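# Mount centrifuge rotor and tighten knob, or flag expired rotor

## Task

The date is 11 July 2030. Read the use-by date on the card attached to the centrifuge. If the rotor is still in date, lower it fully onto the centrifuge drive, then thread the knob onto the shaft end until it seats on the rotor and is firmly tight. If the date has passed, do not mount the rotor: leave it where it stands and place the HOLD block on top of it. In either case the rotor must never be dropped.

## Robot and tools

Robot: two arms, left_arm and right_arm, each carrying a Robotiq 2F-85 style two-finger gripper and a wrist camera. The fingers point along the gripper's +z axis and close along its y axis. end_effector_position is the point between the pads when closed; closed fingertips reach about 19 mm past it, open ones about 6 mm. A block on the wrist sticks out about 10 cm toward the gripper's +x.

Frames: the scene frame has its origin at table height midway between the nominal bases, +z up, +x out over the table, left_arm toward +y (not the image's left). Calibrated bases: left_arm at (+0.030, +0.455, 0), right_arm at (+0.029, -0.641, 0), both almost unrotated. Every hand pose, velocity, target and wrist-camera pose is expressed in that arm's own base frame; fixed cameras and the table use the scene frame. Reported poses may be off by a few centimetres.

The 20-number row: one flat list covering both arms, left first. Per arm: x, y, z (metres, absolute position of the pinch point in that arm's base frame), qw, qx, qy, qz (absolute orientation, w first), then gripper position, force_limit, speed, each scaled -1 to 1. Gripper position +1 is 85 mm open, about -0.8 pads touching, -1 squeezes until blocked. force_limit and speed both default to +1; speed -1 is about 20 mm/s, 0 about 85, +1 about 150. A slow, low-force close gives roughly 30 N per pad; a fast close from a centimetre or more wider can give over 200 N. A new force_limit or speed only applies once the position number changes by at least 0.01. To keep an arm still, resend its last reported pose and its last gripper numbers every call; a 0 is a real command. Keep resending the same quaternion to hold orientation.

execute_actions(actions, cameras): actions is a list of actions; each action is a table of up to 15 rows, one per 1/30 s step, the last row held to fill 15 steps (0.5 s). Any target more than 0.6 m from the gripper's current position along its axes is rejected for both arms. An empty list returns state plus all camera images. cameras: names, ["all"], or [].

move(target, speed, blend, blocking, cameras): straight-line path for each gripper from its Hand target to the absolute pose(s) given, one row or up to 15 rows as waypoints, no 0.6 m check. speed is m/s, 0.002 to 3.2, default 0.25 (rotation up to twice that in rad/s). blend in metres rounds corners; 0 stops at each waypoint. Gripper numbers in the first row go out at once; in later rows they are applied on arrival with everything at rest. Moves cap at 10 s, avoid nothing, lag the path, and can overshoot when an arm is stretched. Don't route near an arm's own base. blocking=false returns after about 0.5 s while motion goes on; a new move replaces it. The result adds a move: line: done (within 3 mm and 2 degrees), off_target, moving, held (a check withheld steps or the inter-arm clearance check stopped it) or fault, plus limits such as paced (clipped) or held.

wait(seconds 0 to 10): the scene runs holding commands. stop: brakes the running move; fingers continue. zoom_image(camera, region [x0,y0,x1,y1], max 504x504 pixels) enlarges part of the latest image of cam_head_left, cam_head_right, cam_low, cam_left_wrist or cam_right_wrist. read_manual gives licence texts. finished_scene ends the scene permanently; the result must hold without the robot.

Results: per arm end_effector_position, end_effector_quat_wxyz, velocities, Joint positions, joint torques (include arm weight; noisy), Hand target, Tool commands, position_measured (counts: 3 open, ~78 = 60 mm, 130 = 40 mm, 180 = 20 mm, 230 pads together), object_status: 0 moving, 1 blocked while opening, 2 blocked while closing (a grip), 3 reached command or pads met. Velocities are omitted when joints read within noise. Commanded orientation is clipped to within 32 degrees of the current one per step, so large turns need several actions.

Hazards: a stiff arm commanded even slightly beyond firm contact can fault. Contact torque over the joint limits (313, 313, 142, 53.2, 53.2, 53.2 N m) or about 150 N external force stops that arm for 10 s; release a grip first if it pins the arm. Faster moves hit harder. Contact between arms, including one gripper squeezing the other's fingers, can end the scene. Long holding or stretching heats motors; MOTOR HOT appears at 70 °C, brakes lock at 85 °C for 30 s or more. Loose objects may occasionally be nudged. Cameras: cam_head_left and cam_head_right share a rigid bar; cam_low is fixed; wrist camera images can lag motion.

Each tool is called after "Call:" as a command line: name --argument value for each argument, lists and objects as JSON in quotes; but a table of rows of numbers goes row by row, as --pt "numbers of a row", without its own name.

## Session

Call:
execute_actions --actions '[]'

Scene clock: 0.00 s.
left_arm: end_effector_position=(+0.5409, -0.7983, +0.3455) position_measured=3 object_status=3 end_effector_quat_wxyz=(-0.071, +0.986, +0.106, +0.104) | right_arm: end_effector_position=(+0.5396, +0.0588, +0.3981) position_measured=3 object_status=3 end_effector_quat_wxyz=(-0.136, +0.769, +0.514, +0.355)
Joint positions: left_arm=[1.912 -1.095 1.297 -1.68 -1.336 1.687] | right_arm=[2.493 -2.023 2.283 -1.799 -0.792 1.302]
Joint velocities: within noise
Joint torques (N m): no reading
Hand target: left_arm +0.5409, -0.7983, +0.3455; -0.071, +0.986, +0.106, +0.104 | right_arm +0.5396, +0.0588, +0.3981; -0.136, +0.769, +0.514, +0.355
Tool commands: left_gripper/position=+1.0 left_gripper/force_limit=+1.0 left_gripper/speed=+1.0 right_gripper/position=+1.0 right_gripper/force_limit=+1.0 right_gripper/speed=+1.0

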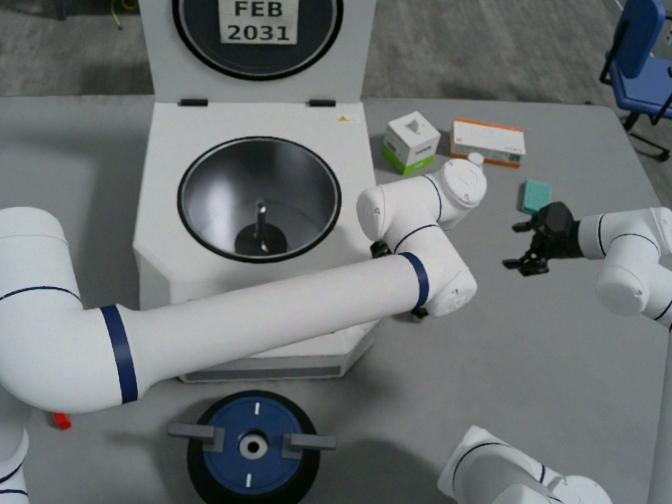

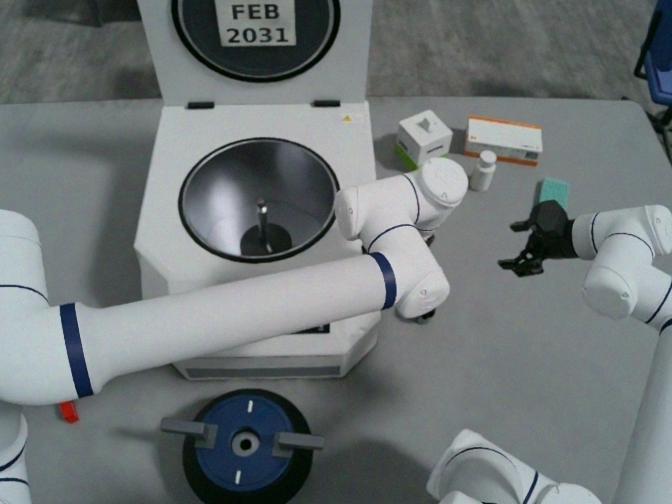

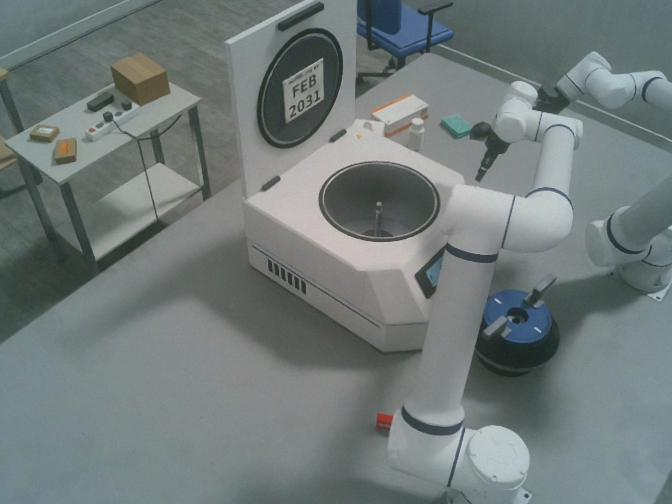

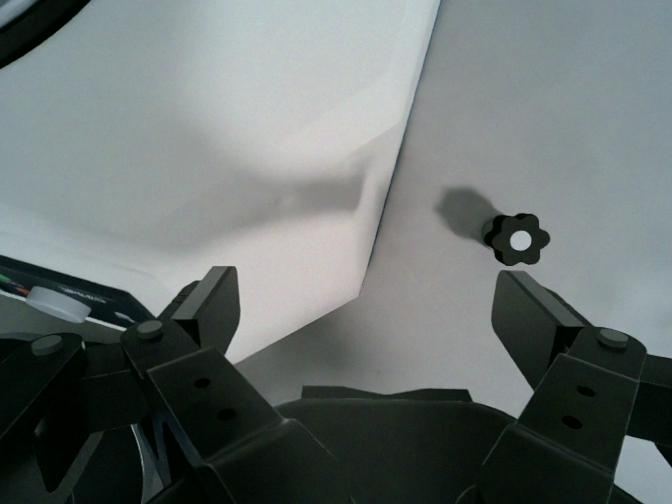

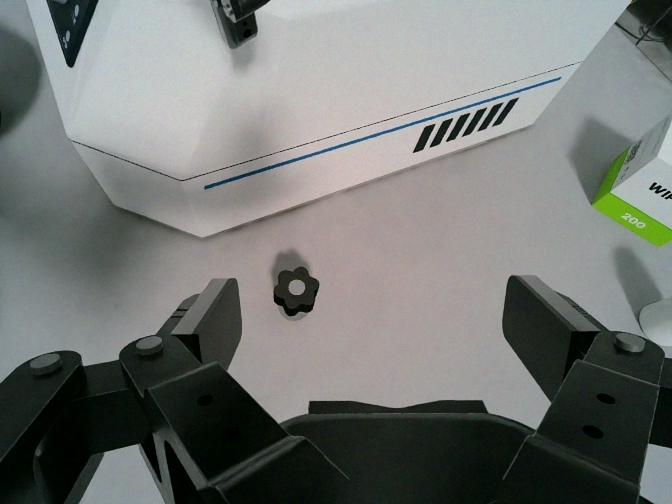

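Call:
zoom_image --camera "cam_low" --region '[230, 20, 370, 160]'

Call:
zoom_image --camera "cam_head_left" --region '[140, 360, 380, 504]'

Call:
zoom_image --camera "cam_head_right" --region '[160, 0, 400, 270]'

Call:
zoom_image --camera "cam_low" --region '[300, 150, 580, 390]'

Call:
zoom_image --camera "cam_left_wrist" --region '[420, 160, 580, 280]'

Scaled by 3.600.

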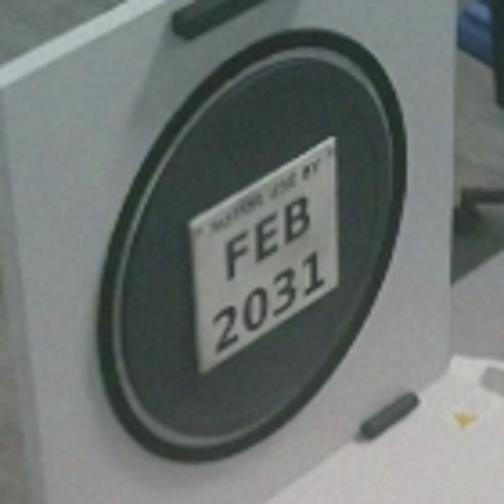

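Scaled by 2.100.

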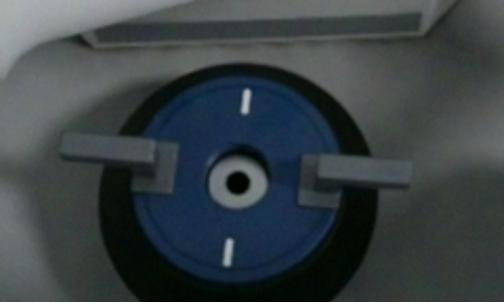

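Scaled by 1.867.

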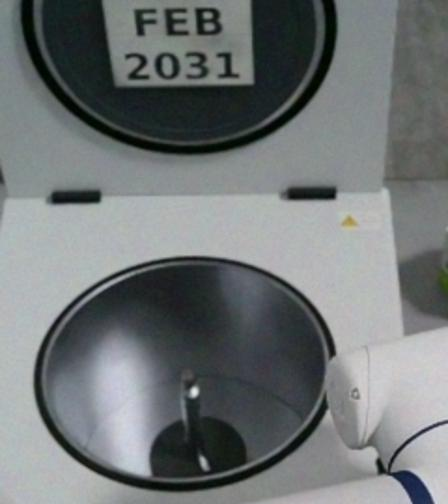

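Scaled by 1.800.

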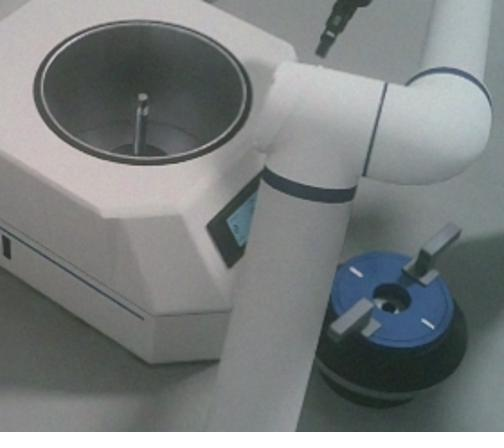

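Scaled by 3.150.

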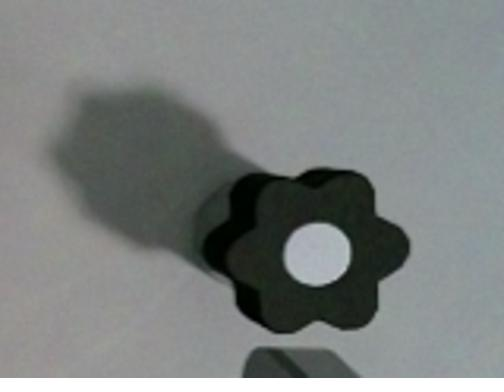

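Call:
move --pt "0.56 -0.76 0.48 0 1 0.05 0 1 1 1 0.5396 0.0588 0.3981 -0.136 0.769 0.514 0.355 1 1 1" --pt "0.72 -0.498 0.52 0 1 0 0 1 1 1 0.5396 0.0588 0.3981 -0.136 0.769 0.514 0.355 1 1 1" --blend '[0.05,0]' --speed 0.4 --cameras '["all"]'

Scene clock: 4.63 s.
left_arm: end_effector_position=(+0.7199, -0.4981, +0.5200) position_measured=3 object_status=3 end_effector_quat_wxyz=(+0.000, +1.000, +0.000, +0.000) | right_arm: end_effector_position=(+0.5396, +0.0588, +0.3981) position_measured=3 object_status=3 end_effector_quat_wxyz=(-0.136, +0.769, +0.514, +0.355)
Joint positions: left_arm=[2.332 -1.293 1.27 -1.548 -1.571 2.332] | right_arm=[2.493 -2.023 2.283 -1.799 -0.791 1.302]
Joint torques (N m): left_arm=[12.04 -148.25 -64.08 -1.46 -1.55 3.73] | right_arm=[-10.24 -14.95 -37.94 -3.91 3.89 3]
Hand target: left_arm +0.7200, -0.4980, +0.5200; +0.000, +1.000, +0.000, +0.000 | right_arm +0.5396, +0.0588, +0.3981; -0.136, +0.769, +0.514, +0.355
Off the commanded pose: left_arm 0.000 m, 0 deg | right_arm 0.000 m, 0 deg.
move: done
camera_calibration:
cam_left_wrist: T_world_to_cam=[[0.00365888, -0.999814, -0.0189207, -0.47883], [-0.93997, -0.00989516, 0.341112, 0.511048], [-0.341236, 0.0165368, -0.939832, 0.868225], [0, 0, 0, 1]] pos_world=[0.778392, -0.488042, 0.632601]
cam_right_wrist: T_world_to_cam=[[0.883693, -0.44407, 0.147948, -0.499722], [-0.35273, -0.839575, -0.413153, 0.425668], [0.307682, 0.312914, -0.898564, 0.299656], [0, 0, 0, 1]] pos_world=[0.499548, 0.0417024, 0.519059]

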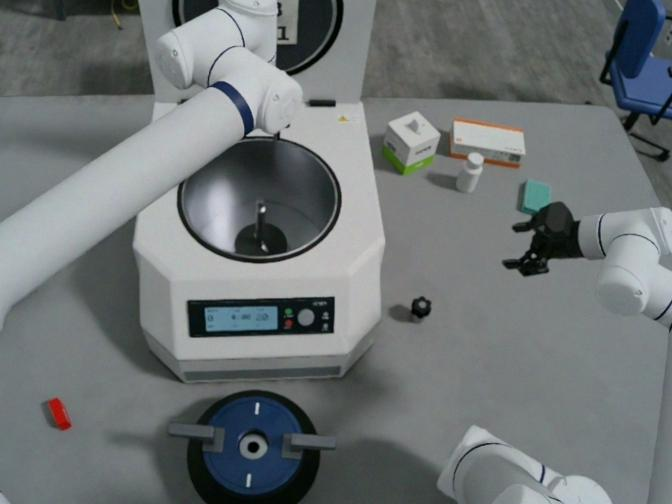

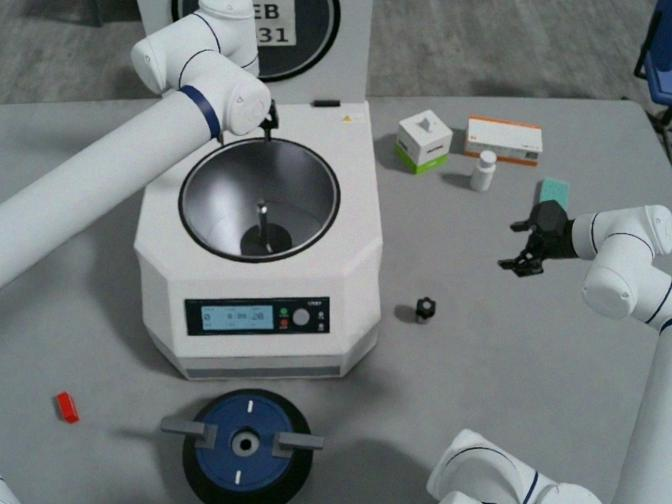

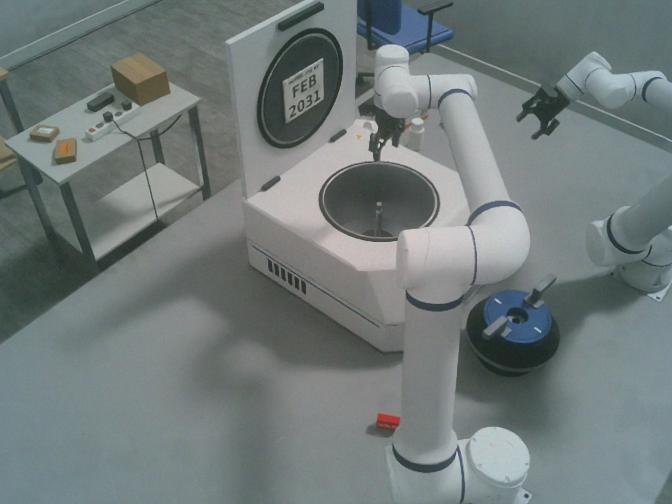

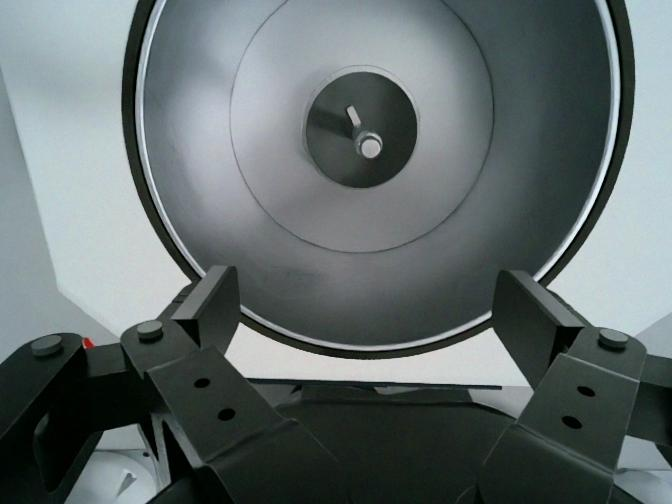

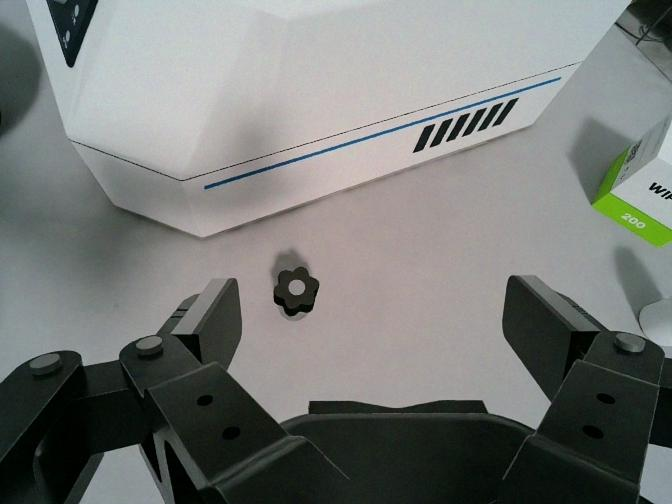

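Call:
zoom_image --camera "cam_left_wrist" --region '[290, 60, 430, 200]'

Call:
zoom_image --camera "cam_head_right" --region '[150, 380, 340, 504]'

Call:
zoom_image --camera "cam_low" --region '[450, 260, 590, 390]'

Call:
zoom_image --camera "cam_head_left" --region '[160, 120, 360, 270]'

Call:
zoom_image --camera "cam_low" --region '[300, 140, 460, 260]'

Scaled by 3.600.

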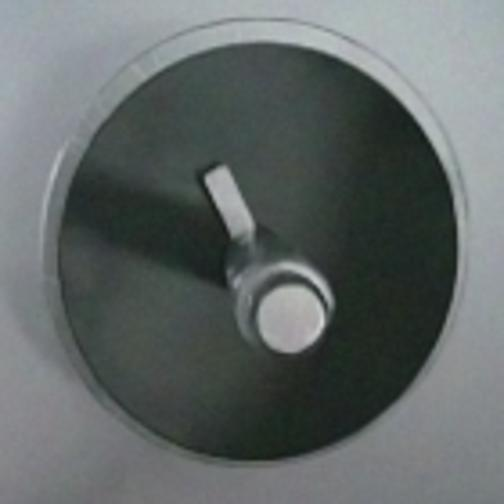

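Scaled by 2.653.

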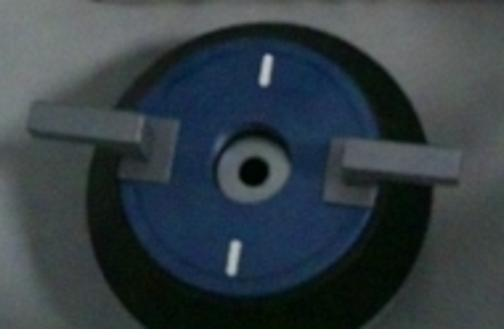

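Scaled by 3.600.

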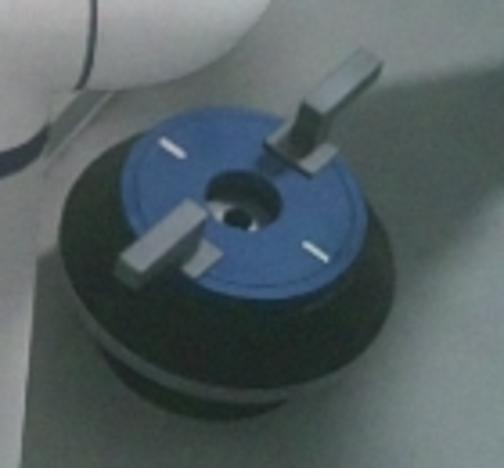

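Scaled by 2.520.

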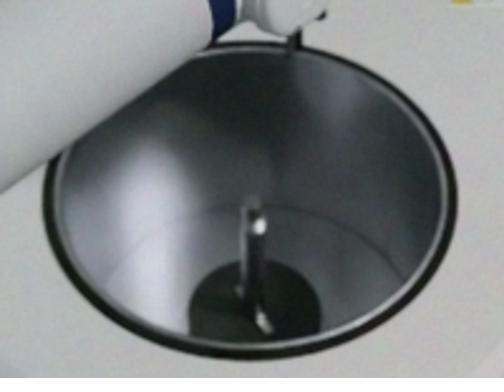

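Scaled by 3.150.

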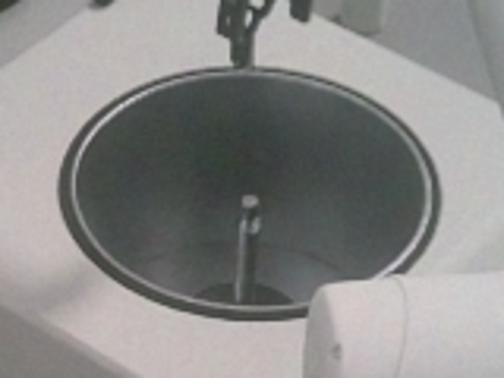

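Call:
move --pt "0.45 -0.40 0.48 0 0.94 0.342 0 1 1 1 0.45 0.25 0.45 0 0.0872 0.9962 0 1 1 1" --pt "0.234 -0.329 0.46 0 0.7804 0.6252 0 1 1 1 0.194 0.470 0.46 0 -0.6307 0.776 0 1 1 1" --blend '[0.05,0]' --speed 0.5 --cameras '["all"]'

Scene clock: 11.03 s.
left_arm: end_effector_position=(+0.2340, -0.3290, +0.4600) position_measured=3 object_status=3 end_effector_quat_wxyz=(+0.000, +0.780, +0.625, +0.000) | right_arm: end_effector_position=(+0.1940, +0.4700, +0.4600) position_measured=3 object_status=3 end_effector_quat_wxyz=(+0.000, -0.631, +0.776, +0.000)
Joint positions: left_arm=[1.734 -2.129 2.089 -1.53 -1.571 0.383] | right_arm=[3.964 -1.922 1.979 -1.628 -1.571 -0.542]
Joint torques (N m): left_arm=[-14.44 -27.84 -45.59 -1.33 1.46 -1.84] | right_arm=[9.97 -2.1 -53.36 -4.29 -1.79 -3.51]
Hand target: left_arm +0.2340, -0.3290, +0.4600; +0.000, +0.780, +0.625, +0.000 | right_arm +0.1940, +0.4700, +0.4600; +0.000, -0.631, +0.776, +0.000
Off the commanded pose: left_arm 0.000 m, 0 deg | right_arm 0.000 m, 0 deg.
move: done
camera_calibration:
cam_left_wrist: T_world_to_cam=[[0.976506, -0.214662, -0.0188734, -0.27848], [-0.195531, -0.91947, 0.341091, -0.397009], [-0.0905728, -0.329387, -0.939841, 0.470761], [0, 0, 0, 1]] pos_world=[0.236948, -0.269754, 0.572601]
cam_right_wrist: T_world_to_cam=[[-0.976181, 0.216956, 0.0012024, 0.0967538], [0.205078, 0.920895, 0.331504, -0.603552], [0.0708147, 0.323855, -0.943453, 0.394403], [0, 0, 0, 1]] pos_world=[0.190295, 0.407088, 0.572064]

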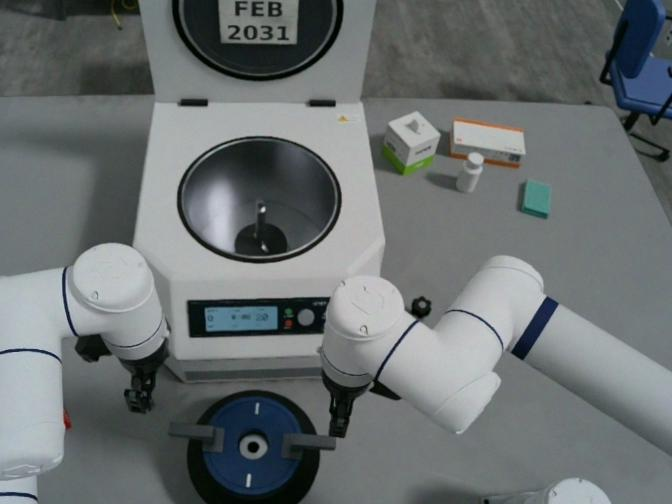

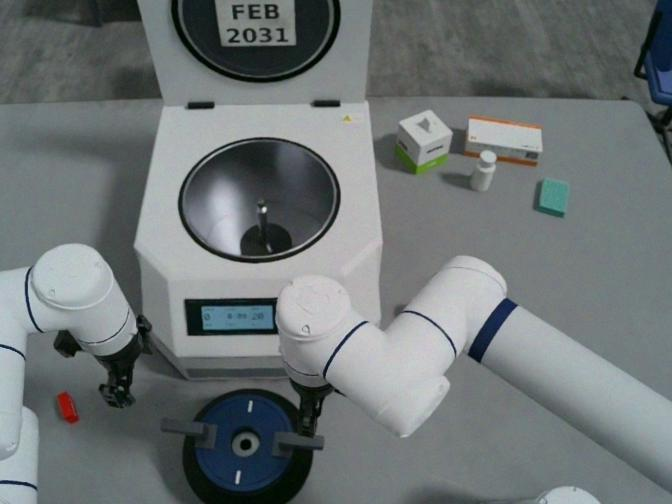

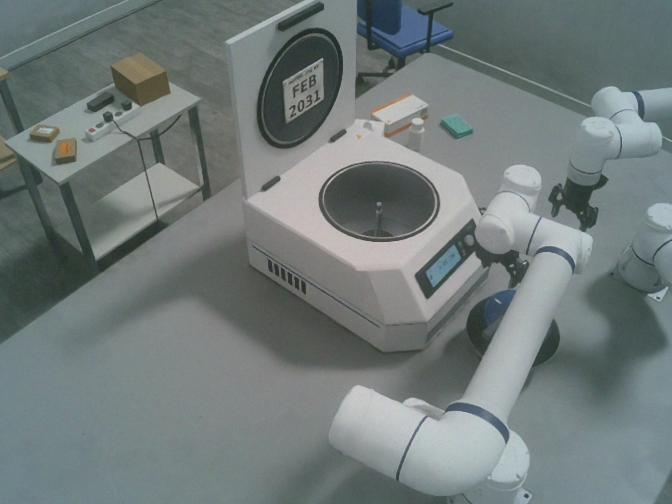

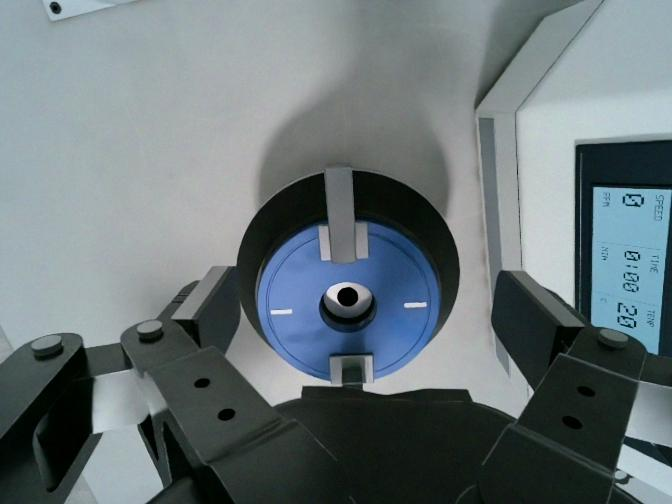

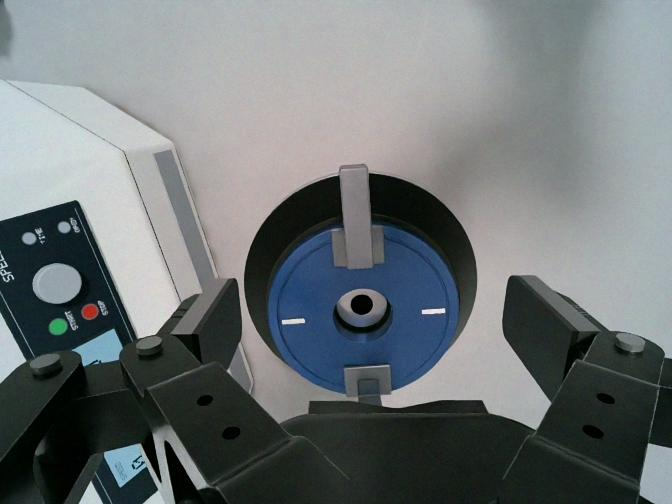

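Call:
move --pt "0.2149 -0.3527 0.30 0 0.7604 0.6494 0 1 0 -1 0.1907 0.4986 0.30 0 -0.6541 0.7564 0 1 0 -1" --cameras '["all"]'

Call:
zoom_image --camera "cam_low" --region '[420, 200, 672, 390]'

Call:
zoom_image --camera "cam_head_left" --region '[140, 340, 380, 504]'

Scene clock: 13.97 s.
left_arm: end_effector_position=(+0.2149, -0.3527, +0.3001) position_measured=3 object_status=3 end_effector_quat_wxyz=(+0.000, +0.760, +0.649, +0.000) | right_arm: end_effector_position=(+0.1907, +0.4986, +0.3001) position_measured=3 object_status=3 end_effector_quat_wxyz=(+0.000, -0.654, +0.756, +0.000)
Joint positions: left_arm=[1.674 -2.07 2.345 -1.846 -1.571 0.26] | right_arm=[4.008 -1.808 2.19 -1.953 -1.571 -0.559]
Joint torques (N m): left_arm=[-14.05 11.95 -43.36 -9.77 1.58 -1.99] | right_arm=[12.02 -7.5 -34.62 -3.42 -1.98 -3.14]
Hand target: left_arm +0.2149, -0.3527, +0.3000; +0.000, +0.760, +0.649, +0.000 | right_arm +0.1907, +0.4986, +0.3000; +0.000, -0.654, +0.756, +0.000
Off the commanded pose: left_arm 0.000 m, 0 deg | right_arm 0.000 m, 0 deg.
move: done
camera_calibration:
cam_left_wrist: T_world_to_cam=[[0.988071, -0.15283, -0.0189127, -0.248599], [-0.137309, -0.929937, 0.341122, -0.384188], [-0.0697214, -0.334456, -0.939829, 0.304681], [0, 0, 0, 1]] pos_world=[0.214124, -0.293362, 0.412701]
cam_right_wrist: T_world_to_cam=[[-0.987623, 0.156844, 0.00129304, 0.119641], [0.148399, 0.931712, 0.331496, -0.570867], [0.0507885, 0.327585, -0.943456, 0.236449], [0, 0, 0, 1]] pos_world=[0.190867, 0.435662, 0.412164]

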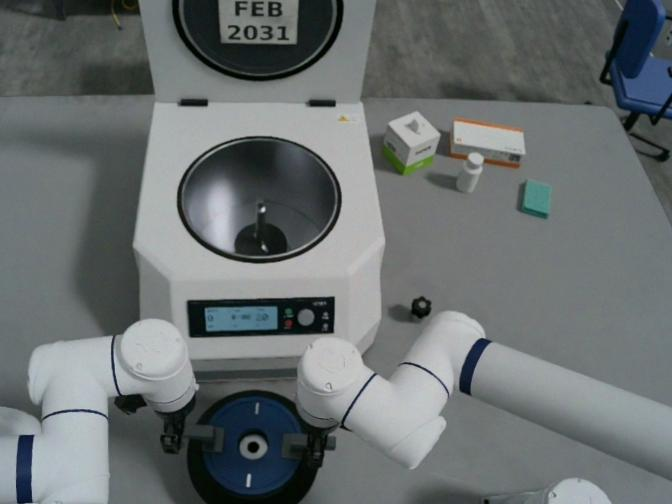

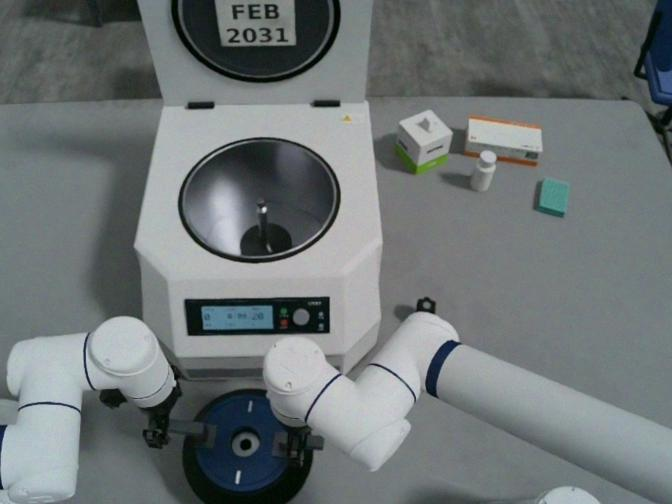

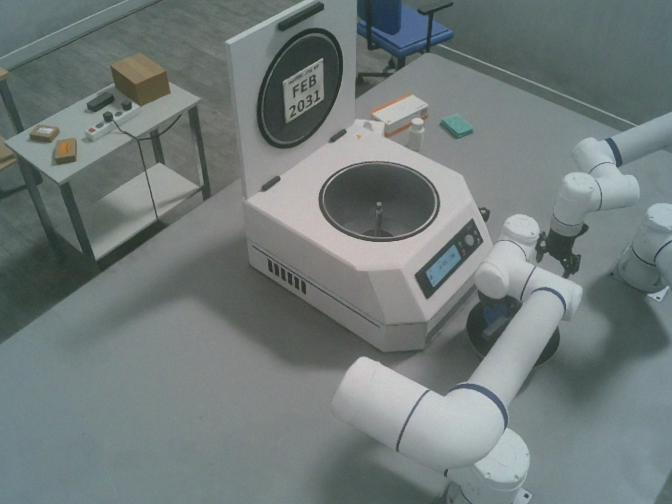

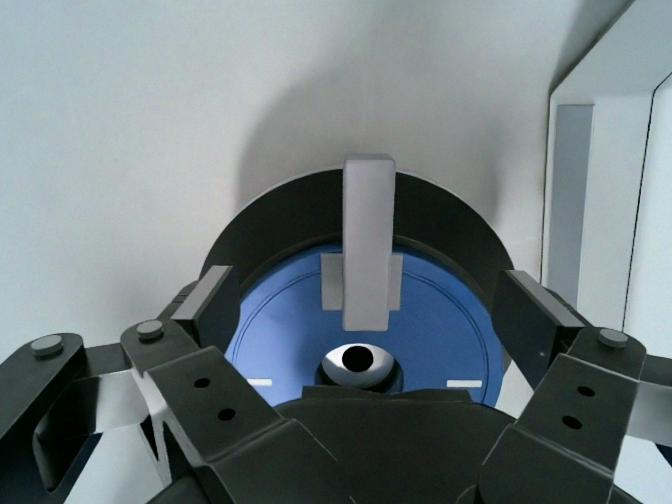

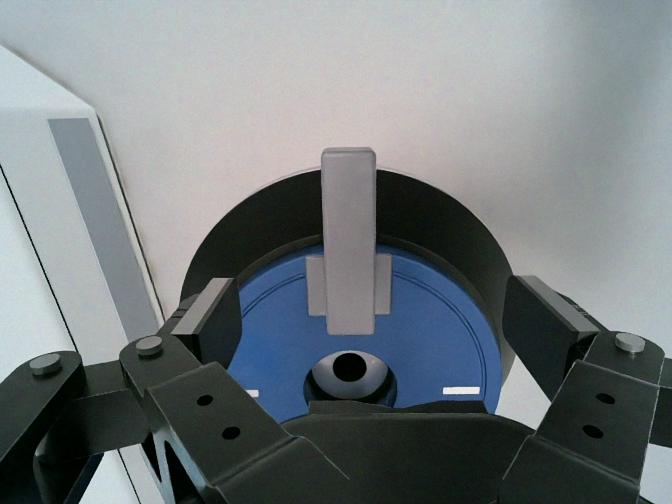

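Scaled by 2.000.

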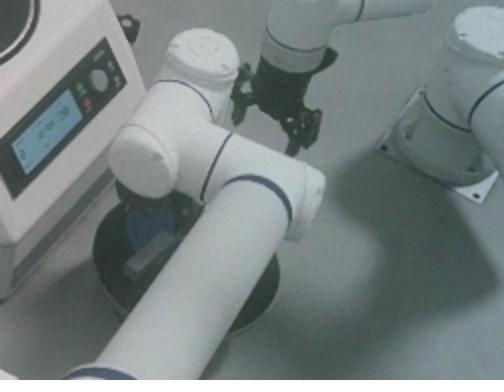

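Scaled by 2.100.

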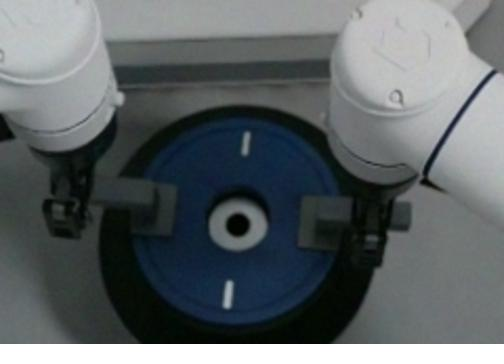

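Call:
move --pt "0.2194 -0.3527 0.217 0 0.7604 0.6494 0 1 0 -1 0.1955 0.4986 0.217 0 -0.6541 0.7564 0 1 0 -1" --speed 0.1 --cameras '["all"]'

Call:
zoom_image --camera "cam_low" --region '[480, 230, 620, 350]'

Call:
zoom_image --camera "cam_head_left" --region '[140, 340, 380, 504]'

Scene clock: 16.00 s.
left_arm: end_effector_position=(+0.2194, -0.3527, +0.2171) position_measured=3 object_status=3 end_effector_quat_wxyz=(+0.000, +0.760, +0.649, +0.000) | right_arm: end_effector_position=(+0.1955, +0.4986, +0.2171) position_measured=3 object_status=3 end_effector_quat_wxyz=(+0.000, -0.654, +0.756, +0.000)
Joint positions: left_arm=[1.686 -1.991 2.463 -2.043 -1.571 0.272] | right_arm=[4.001 -1.726 2.291 -2.136 -1.571 -0.567]
Joint torques (N m): left_arm=[15.06 7.42 -39.94 -9.75 -1.05 3.33] | right_arm=[-17.07 -9.61 -32.08 -3.64 -1.62 -3.49]
Hand target: left_arm +0.2194, -0.3527, +0.2170; +0.000, +0.760, +0.649, +0.000 | right_arm +0.1955, +0.4986, +0.2170; +0.000, -0.654, +0.756, +0.000
Off the commanded pose: left_arm 0.000 m, 0 deg | right_arm 0.000 m, 0 deg.
move: done
camera_calibration:
cam_left_wrist: T_world_to_cam=[[0.988071, -0.15283, -0.0189127, -0.254615], [-0.137309, -0.929937, 0.341122, -0.355257], [-0.0697214, -0.334456, -0.939829, 0.226989], [0, 0, 0, 1]] pos_world=[0.218624, -0.293362, 0.329701]
cam_right_wrist: T_world_to_cam=[[-0.987637, 0.156752, 0.00126077, 0.124543], [0.148302, 0.931728, 0.331495, -0.544053], [0.0507878, 0.327584, -0.943456, 0.157899], [0, 0, 0, 1]] pos_world=[0.195668, 0.435662, 0.329164]

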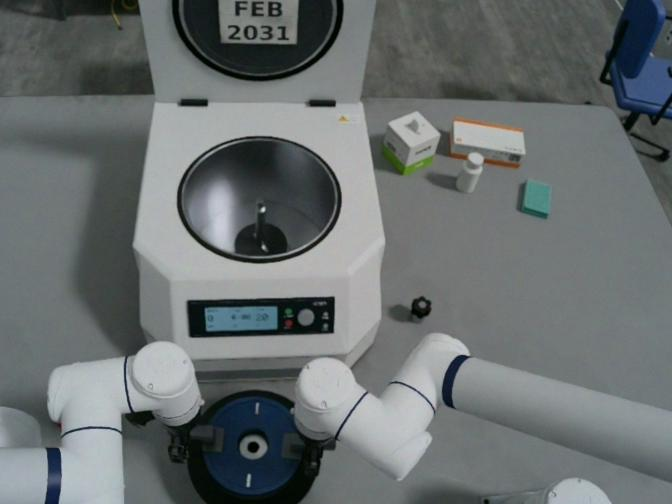

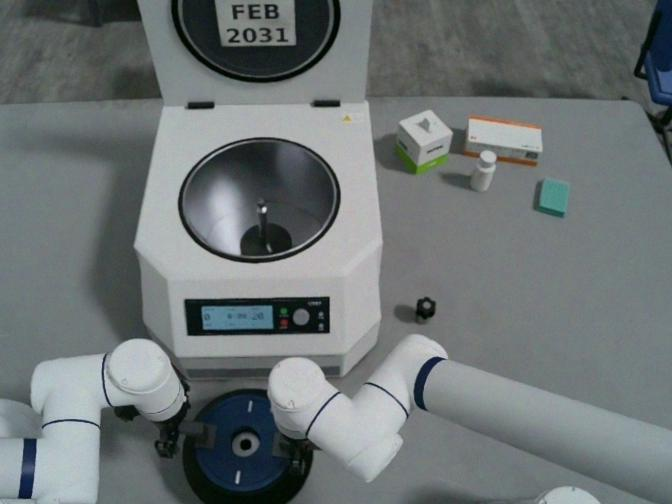

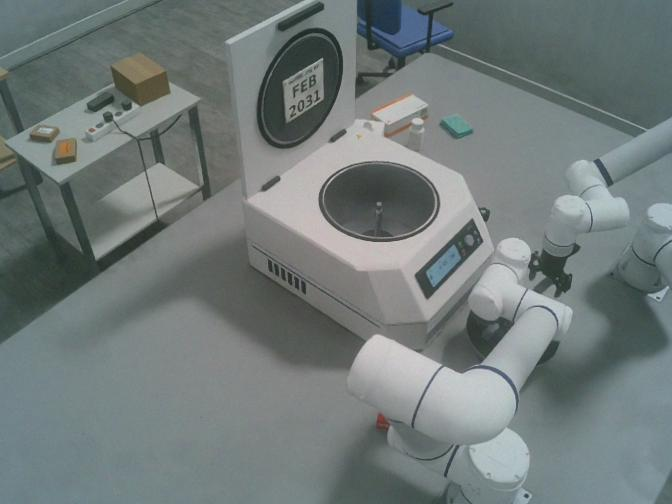

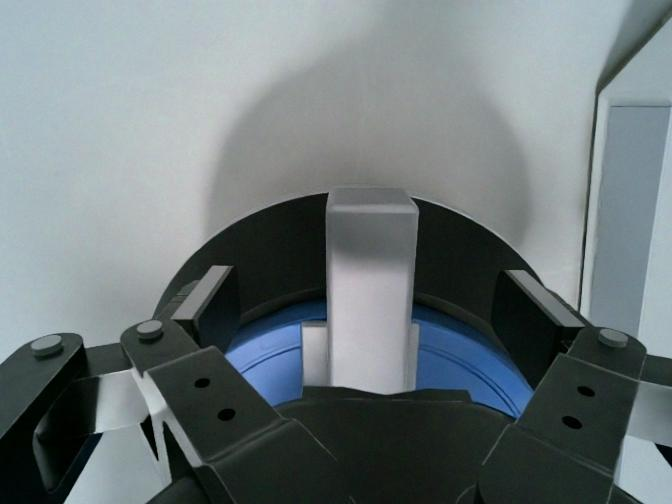

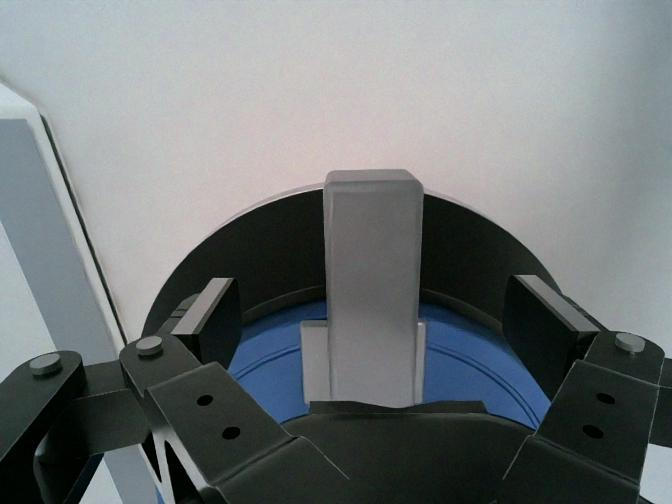

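Scaled by 3.600.

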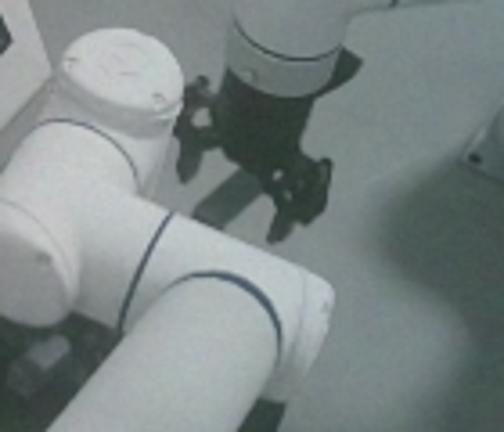

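Scaled by 2.100.

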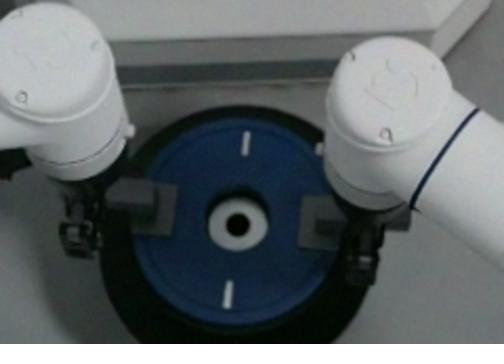

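Call:
move --target '[0.2194,-0.3527,0.217,0,0.7604,0.6494,0,-1,0,-1,0.1955,0.4986,0.217,0,-0.6541,0.7564,0,-1,0,-1]' --cameras '["cam_left_wrist","cam_right_wrist","cam_head_left"]'

Scene clock: 19.87 s.
left_arm: end_effector_position=(+0.2194, -0.3527, +0.2170) position_measured=172 object_status=0 end_effector_quat_wxyz=(+0.000, +0.760, +0.649, +0.000) | right_arm: end_effector_position=(+0.1955, +0.4986, +0.2170) position_measured=172 object_status=0 end_effector_quat_wxyz=(+0.000, -0.654, +0.756, +0.000)
Joint positions: left_arm=[1.686 -1.991 2.463 -2.043 -1.571 0.272] | right_arm=[4.001 -1.726 2.291 -2.136 -1.571 -0.567]
Joint torques (N m): left_arm=[7.78 7.01 -40.09 -9.07 -1.36 3.06] | right_arm=[5 -11.83 -32.66 -0.3 0.98 -3.26]
Hand target: left_arm +0.2194, -0.3527, +0.2170; +0.000, +0.760, +0.649, +0.000 | right_arm +0.1955, +0.4986, +0.2170; +0.000, -0.654, +0.756, +0.000
Off the commanded pose: left_arm 0.000 m, 0 deg | right_arm 0.000 m, 0 deg.
move: done
camera_calibration:
cam_left_wrist: T_world_to_cam=[[0.988071, -0.15283, -0.0189127, -0.254617], [-0.137309, -0.929937, 0.341122, -0.355223], [-0.0697214, -0.334456, -0.939829, 0.226895], [0, 0, 0, 1]] pos_world=[0.218624, -0.293362, 0.329601]
cam_right_wrist: T_world_to_cam=[[-0.987618, 0.156876, 0.00119972, 0.124505], [0.148398, 0.931708, 0.33151, -0.544034], [0.0508882, 0.327583, -0.943451, 0.157783], [0, 0, 0, 1]] pos_world=[0.195668, 0.435662, 0.329064]
Images, in order (width x height): cam_head_left 672x504, cam_left_wrist 672x504, cam_right_wrist 672x504.

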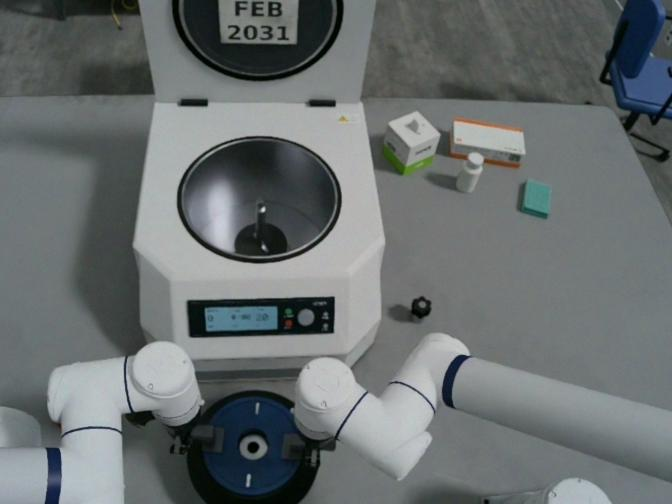

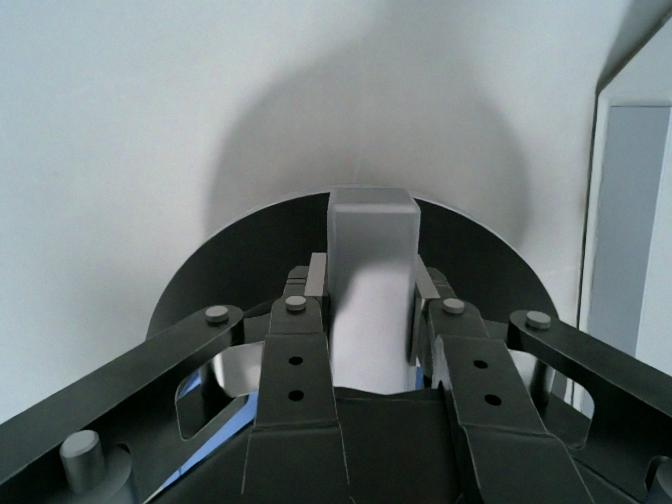

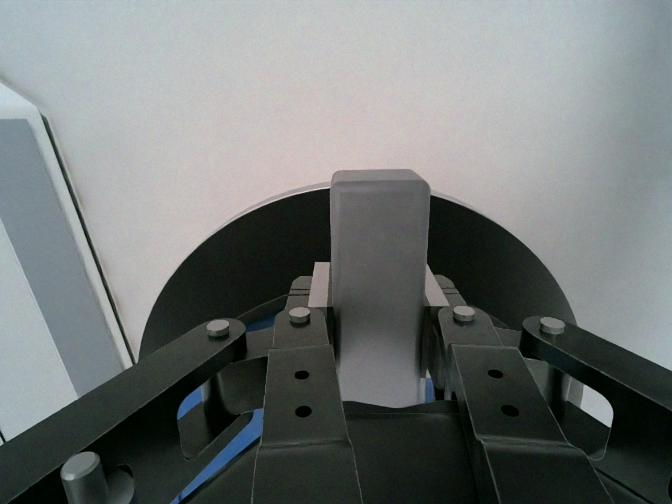

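Call:
move --target '[0.2194,-0.3527,0.237,0,0.7604,0.6494,0,-1,0,-1,0.1955,0.4986,0.237,0,-0.6541,0.7564,0,-1,0,-1]' --speed 0.05 --cameras '["cam_left_wrist","cam_right_wrist","cam_head_left"]'

Call:
zoom_image --camera "cam_head_left" --region '[140, 340, 380, 504]'

Scene clock: 21.10 s.
left_arm: end_effector_position=(+0.2194, -0.3527, +0.2369) position_measured=172 object_status=2 end_effector_quat_wxyz=(+0.000, +0.760, +0.649, +0.000) | right_arm: end_effector_position=(+0.1955, +0.4986, +0.2369) position_measured=172 object_status=2 end_effector_quat_wxyz=(+0.000, -0.654, +0.756, +0.000)
Joint positions: left_arm=[1.686 -2.013 2.436 -1.994 -1.571 0.272] | right_arm=[4.001 -1.748 2.268 -2.091 -1.571 -0.567]
Joint torques (N m): left_arm=[4.21 -60.94 -74.08 0.02 2.32 1.46] | right_arm=[-7.51 -46.19 -58.53 -0.41 -3.31 -2]
Hand target: left_arm +0.2194, -0.3527, +0.2370; +0.000, +0.760, +0.649, +0.000 | right_arm +0.1955, +0.4986, +0.2370; +0.000, -0.654, +0.756, +0.000
Off the commanded pose: left_arm 0.000 m, 0 deg | right_arm 0.000 m, 0 deg.
move: done
camera_calibration:
cam_left_wrist: T_world_to_cam=[[0.988071, -0.15283, -0.0189127, -0.25424], [-0.137309, -0.929937, 0.341122, -0.362011], [-0.0697214, -0.334456, -0.939829, 0.245597], [0, 0, 0, 1]] pos_world=[0.218624, -0.293362, 0.349501]
cam_right_wrist: T_world_to_cam=[[-0.987637, 0.156752, 0.00126077, 0.124518], [0.148302, 0.931728, 0.331495, -0.550616], [0.0507878, 0.327584, -0.943456, 0.176579], [0, 0, 0, 1]] pos_world=[0.195668, 0.435662, 0.348964]
Images, in order (width x height): cam_head_left 672x504, cam_left_wrist 672x504, cam_right_wrist 672x504.

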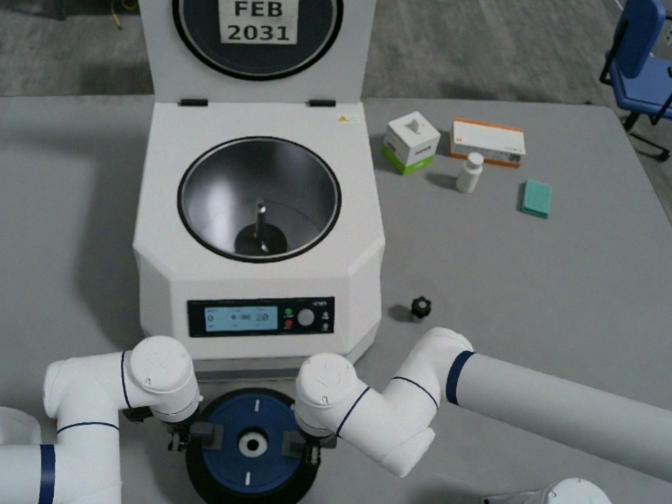

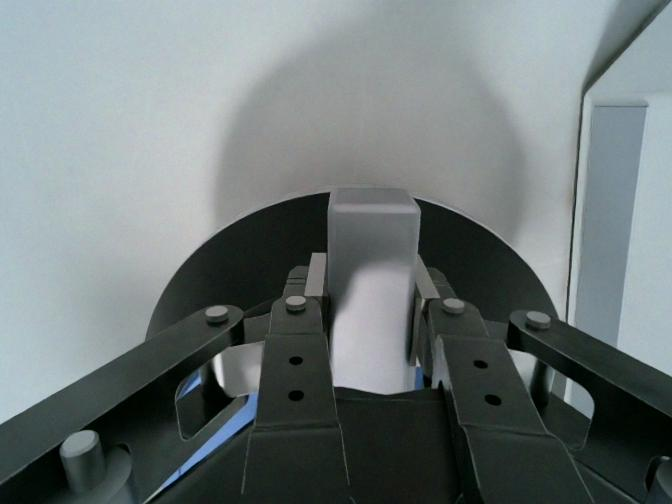

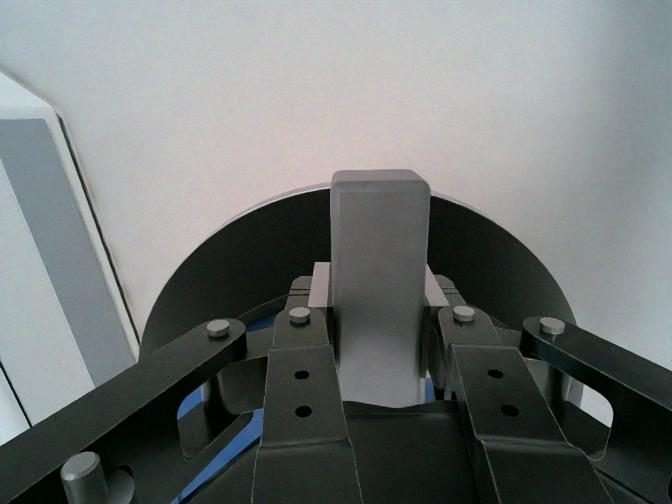

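Scaled by 2.100.

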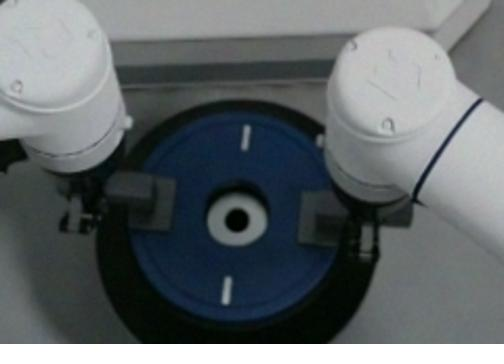

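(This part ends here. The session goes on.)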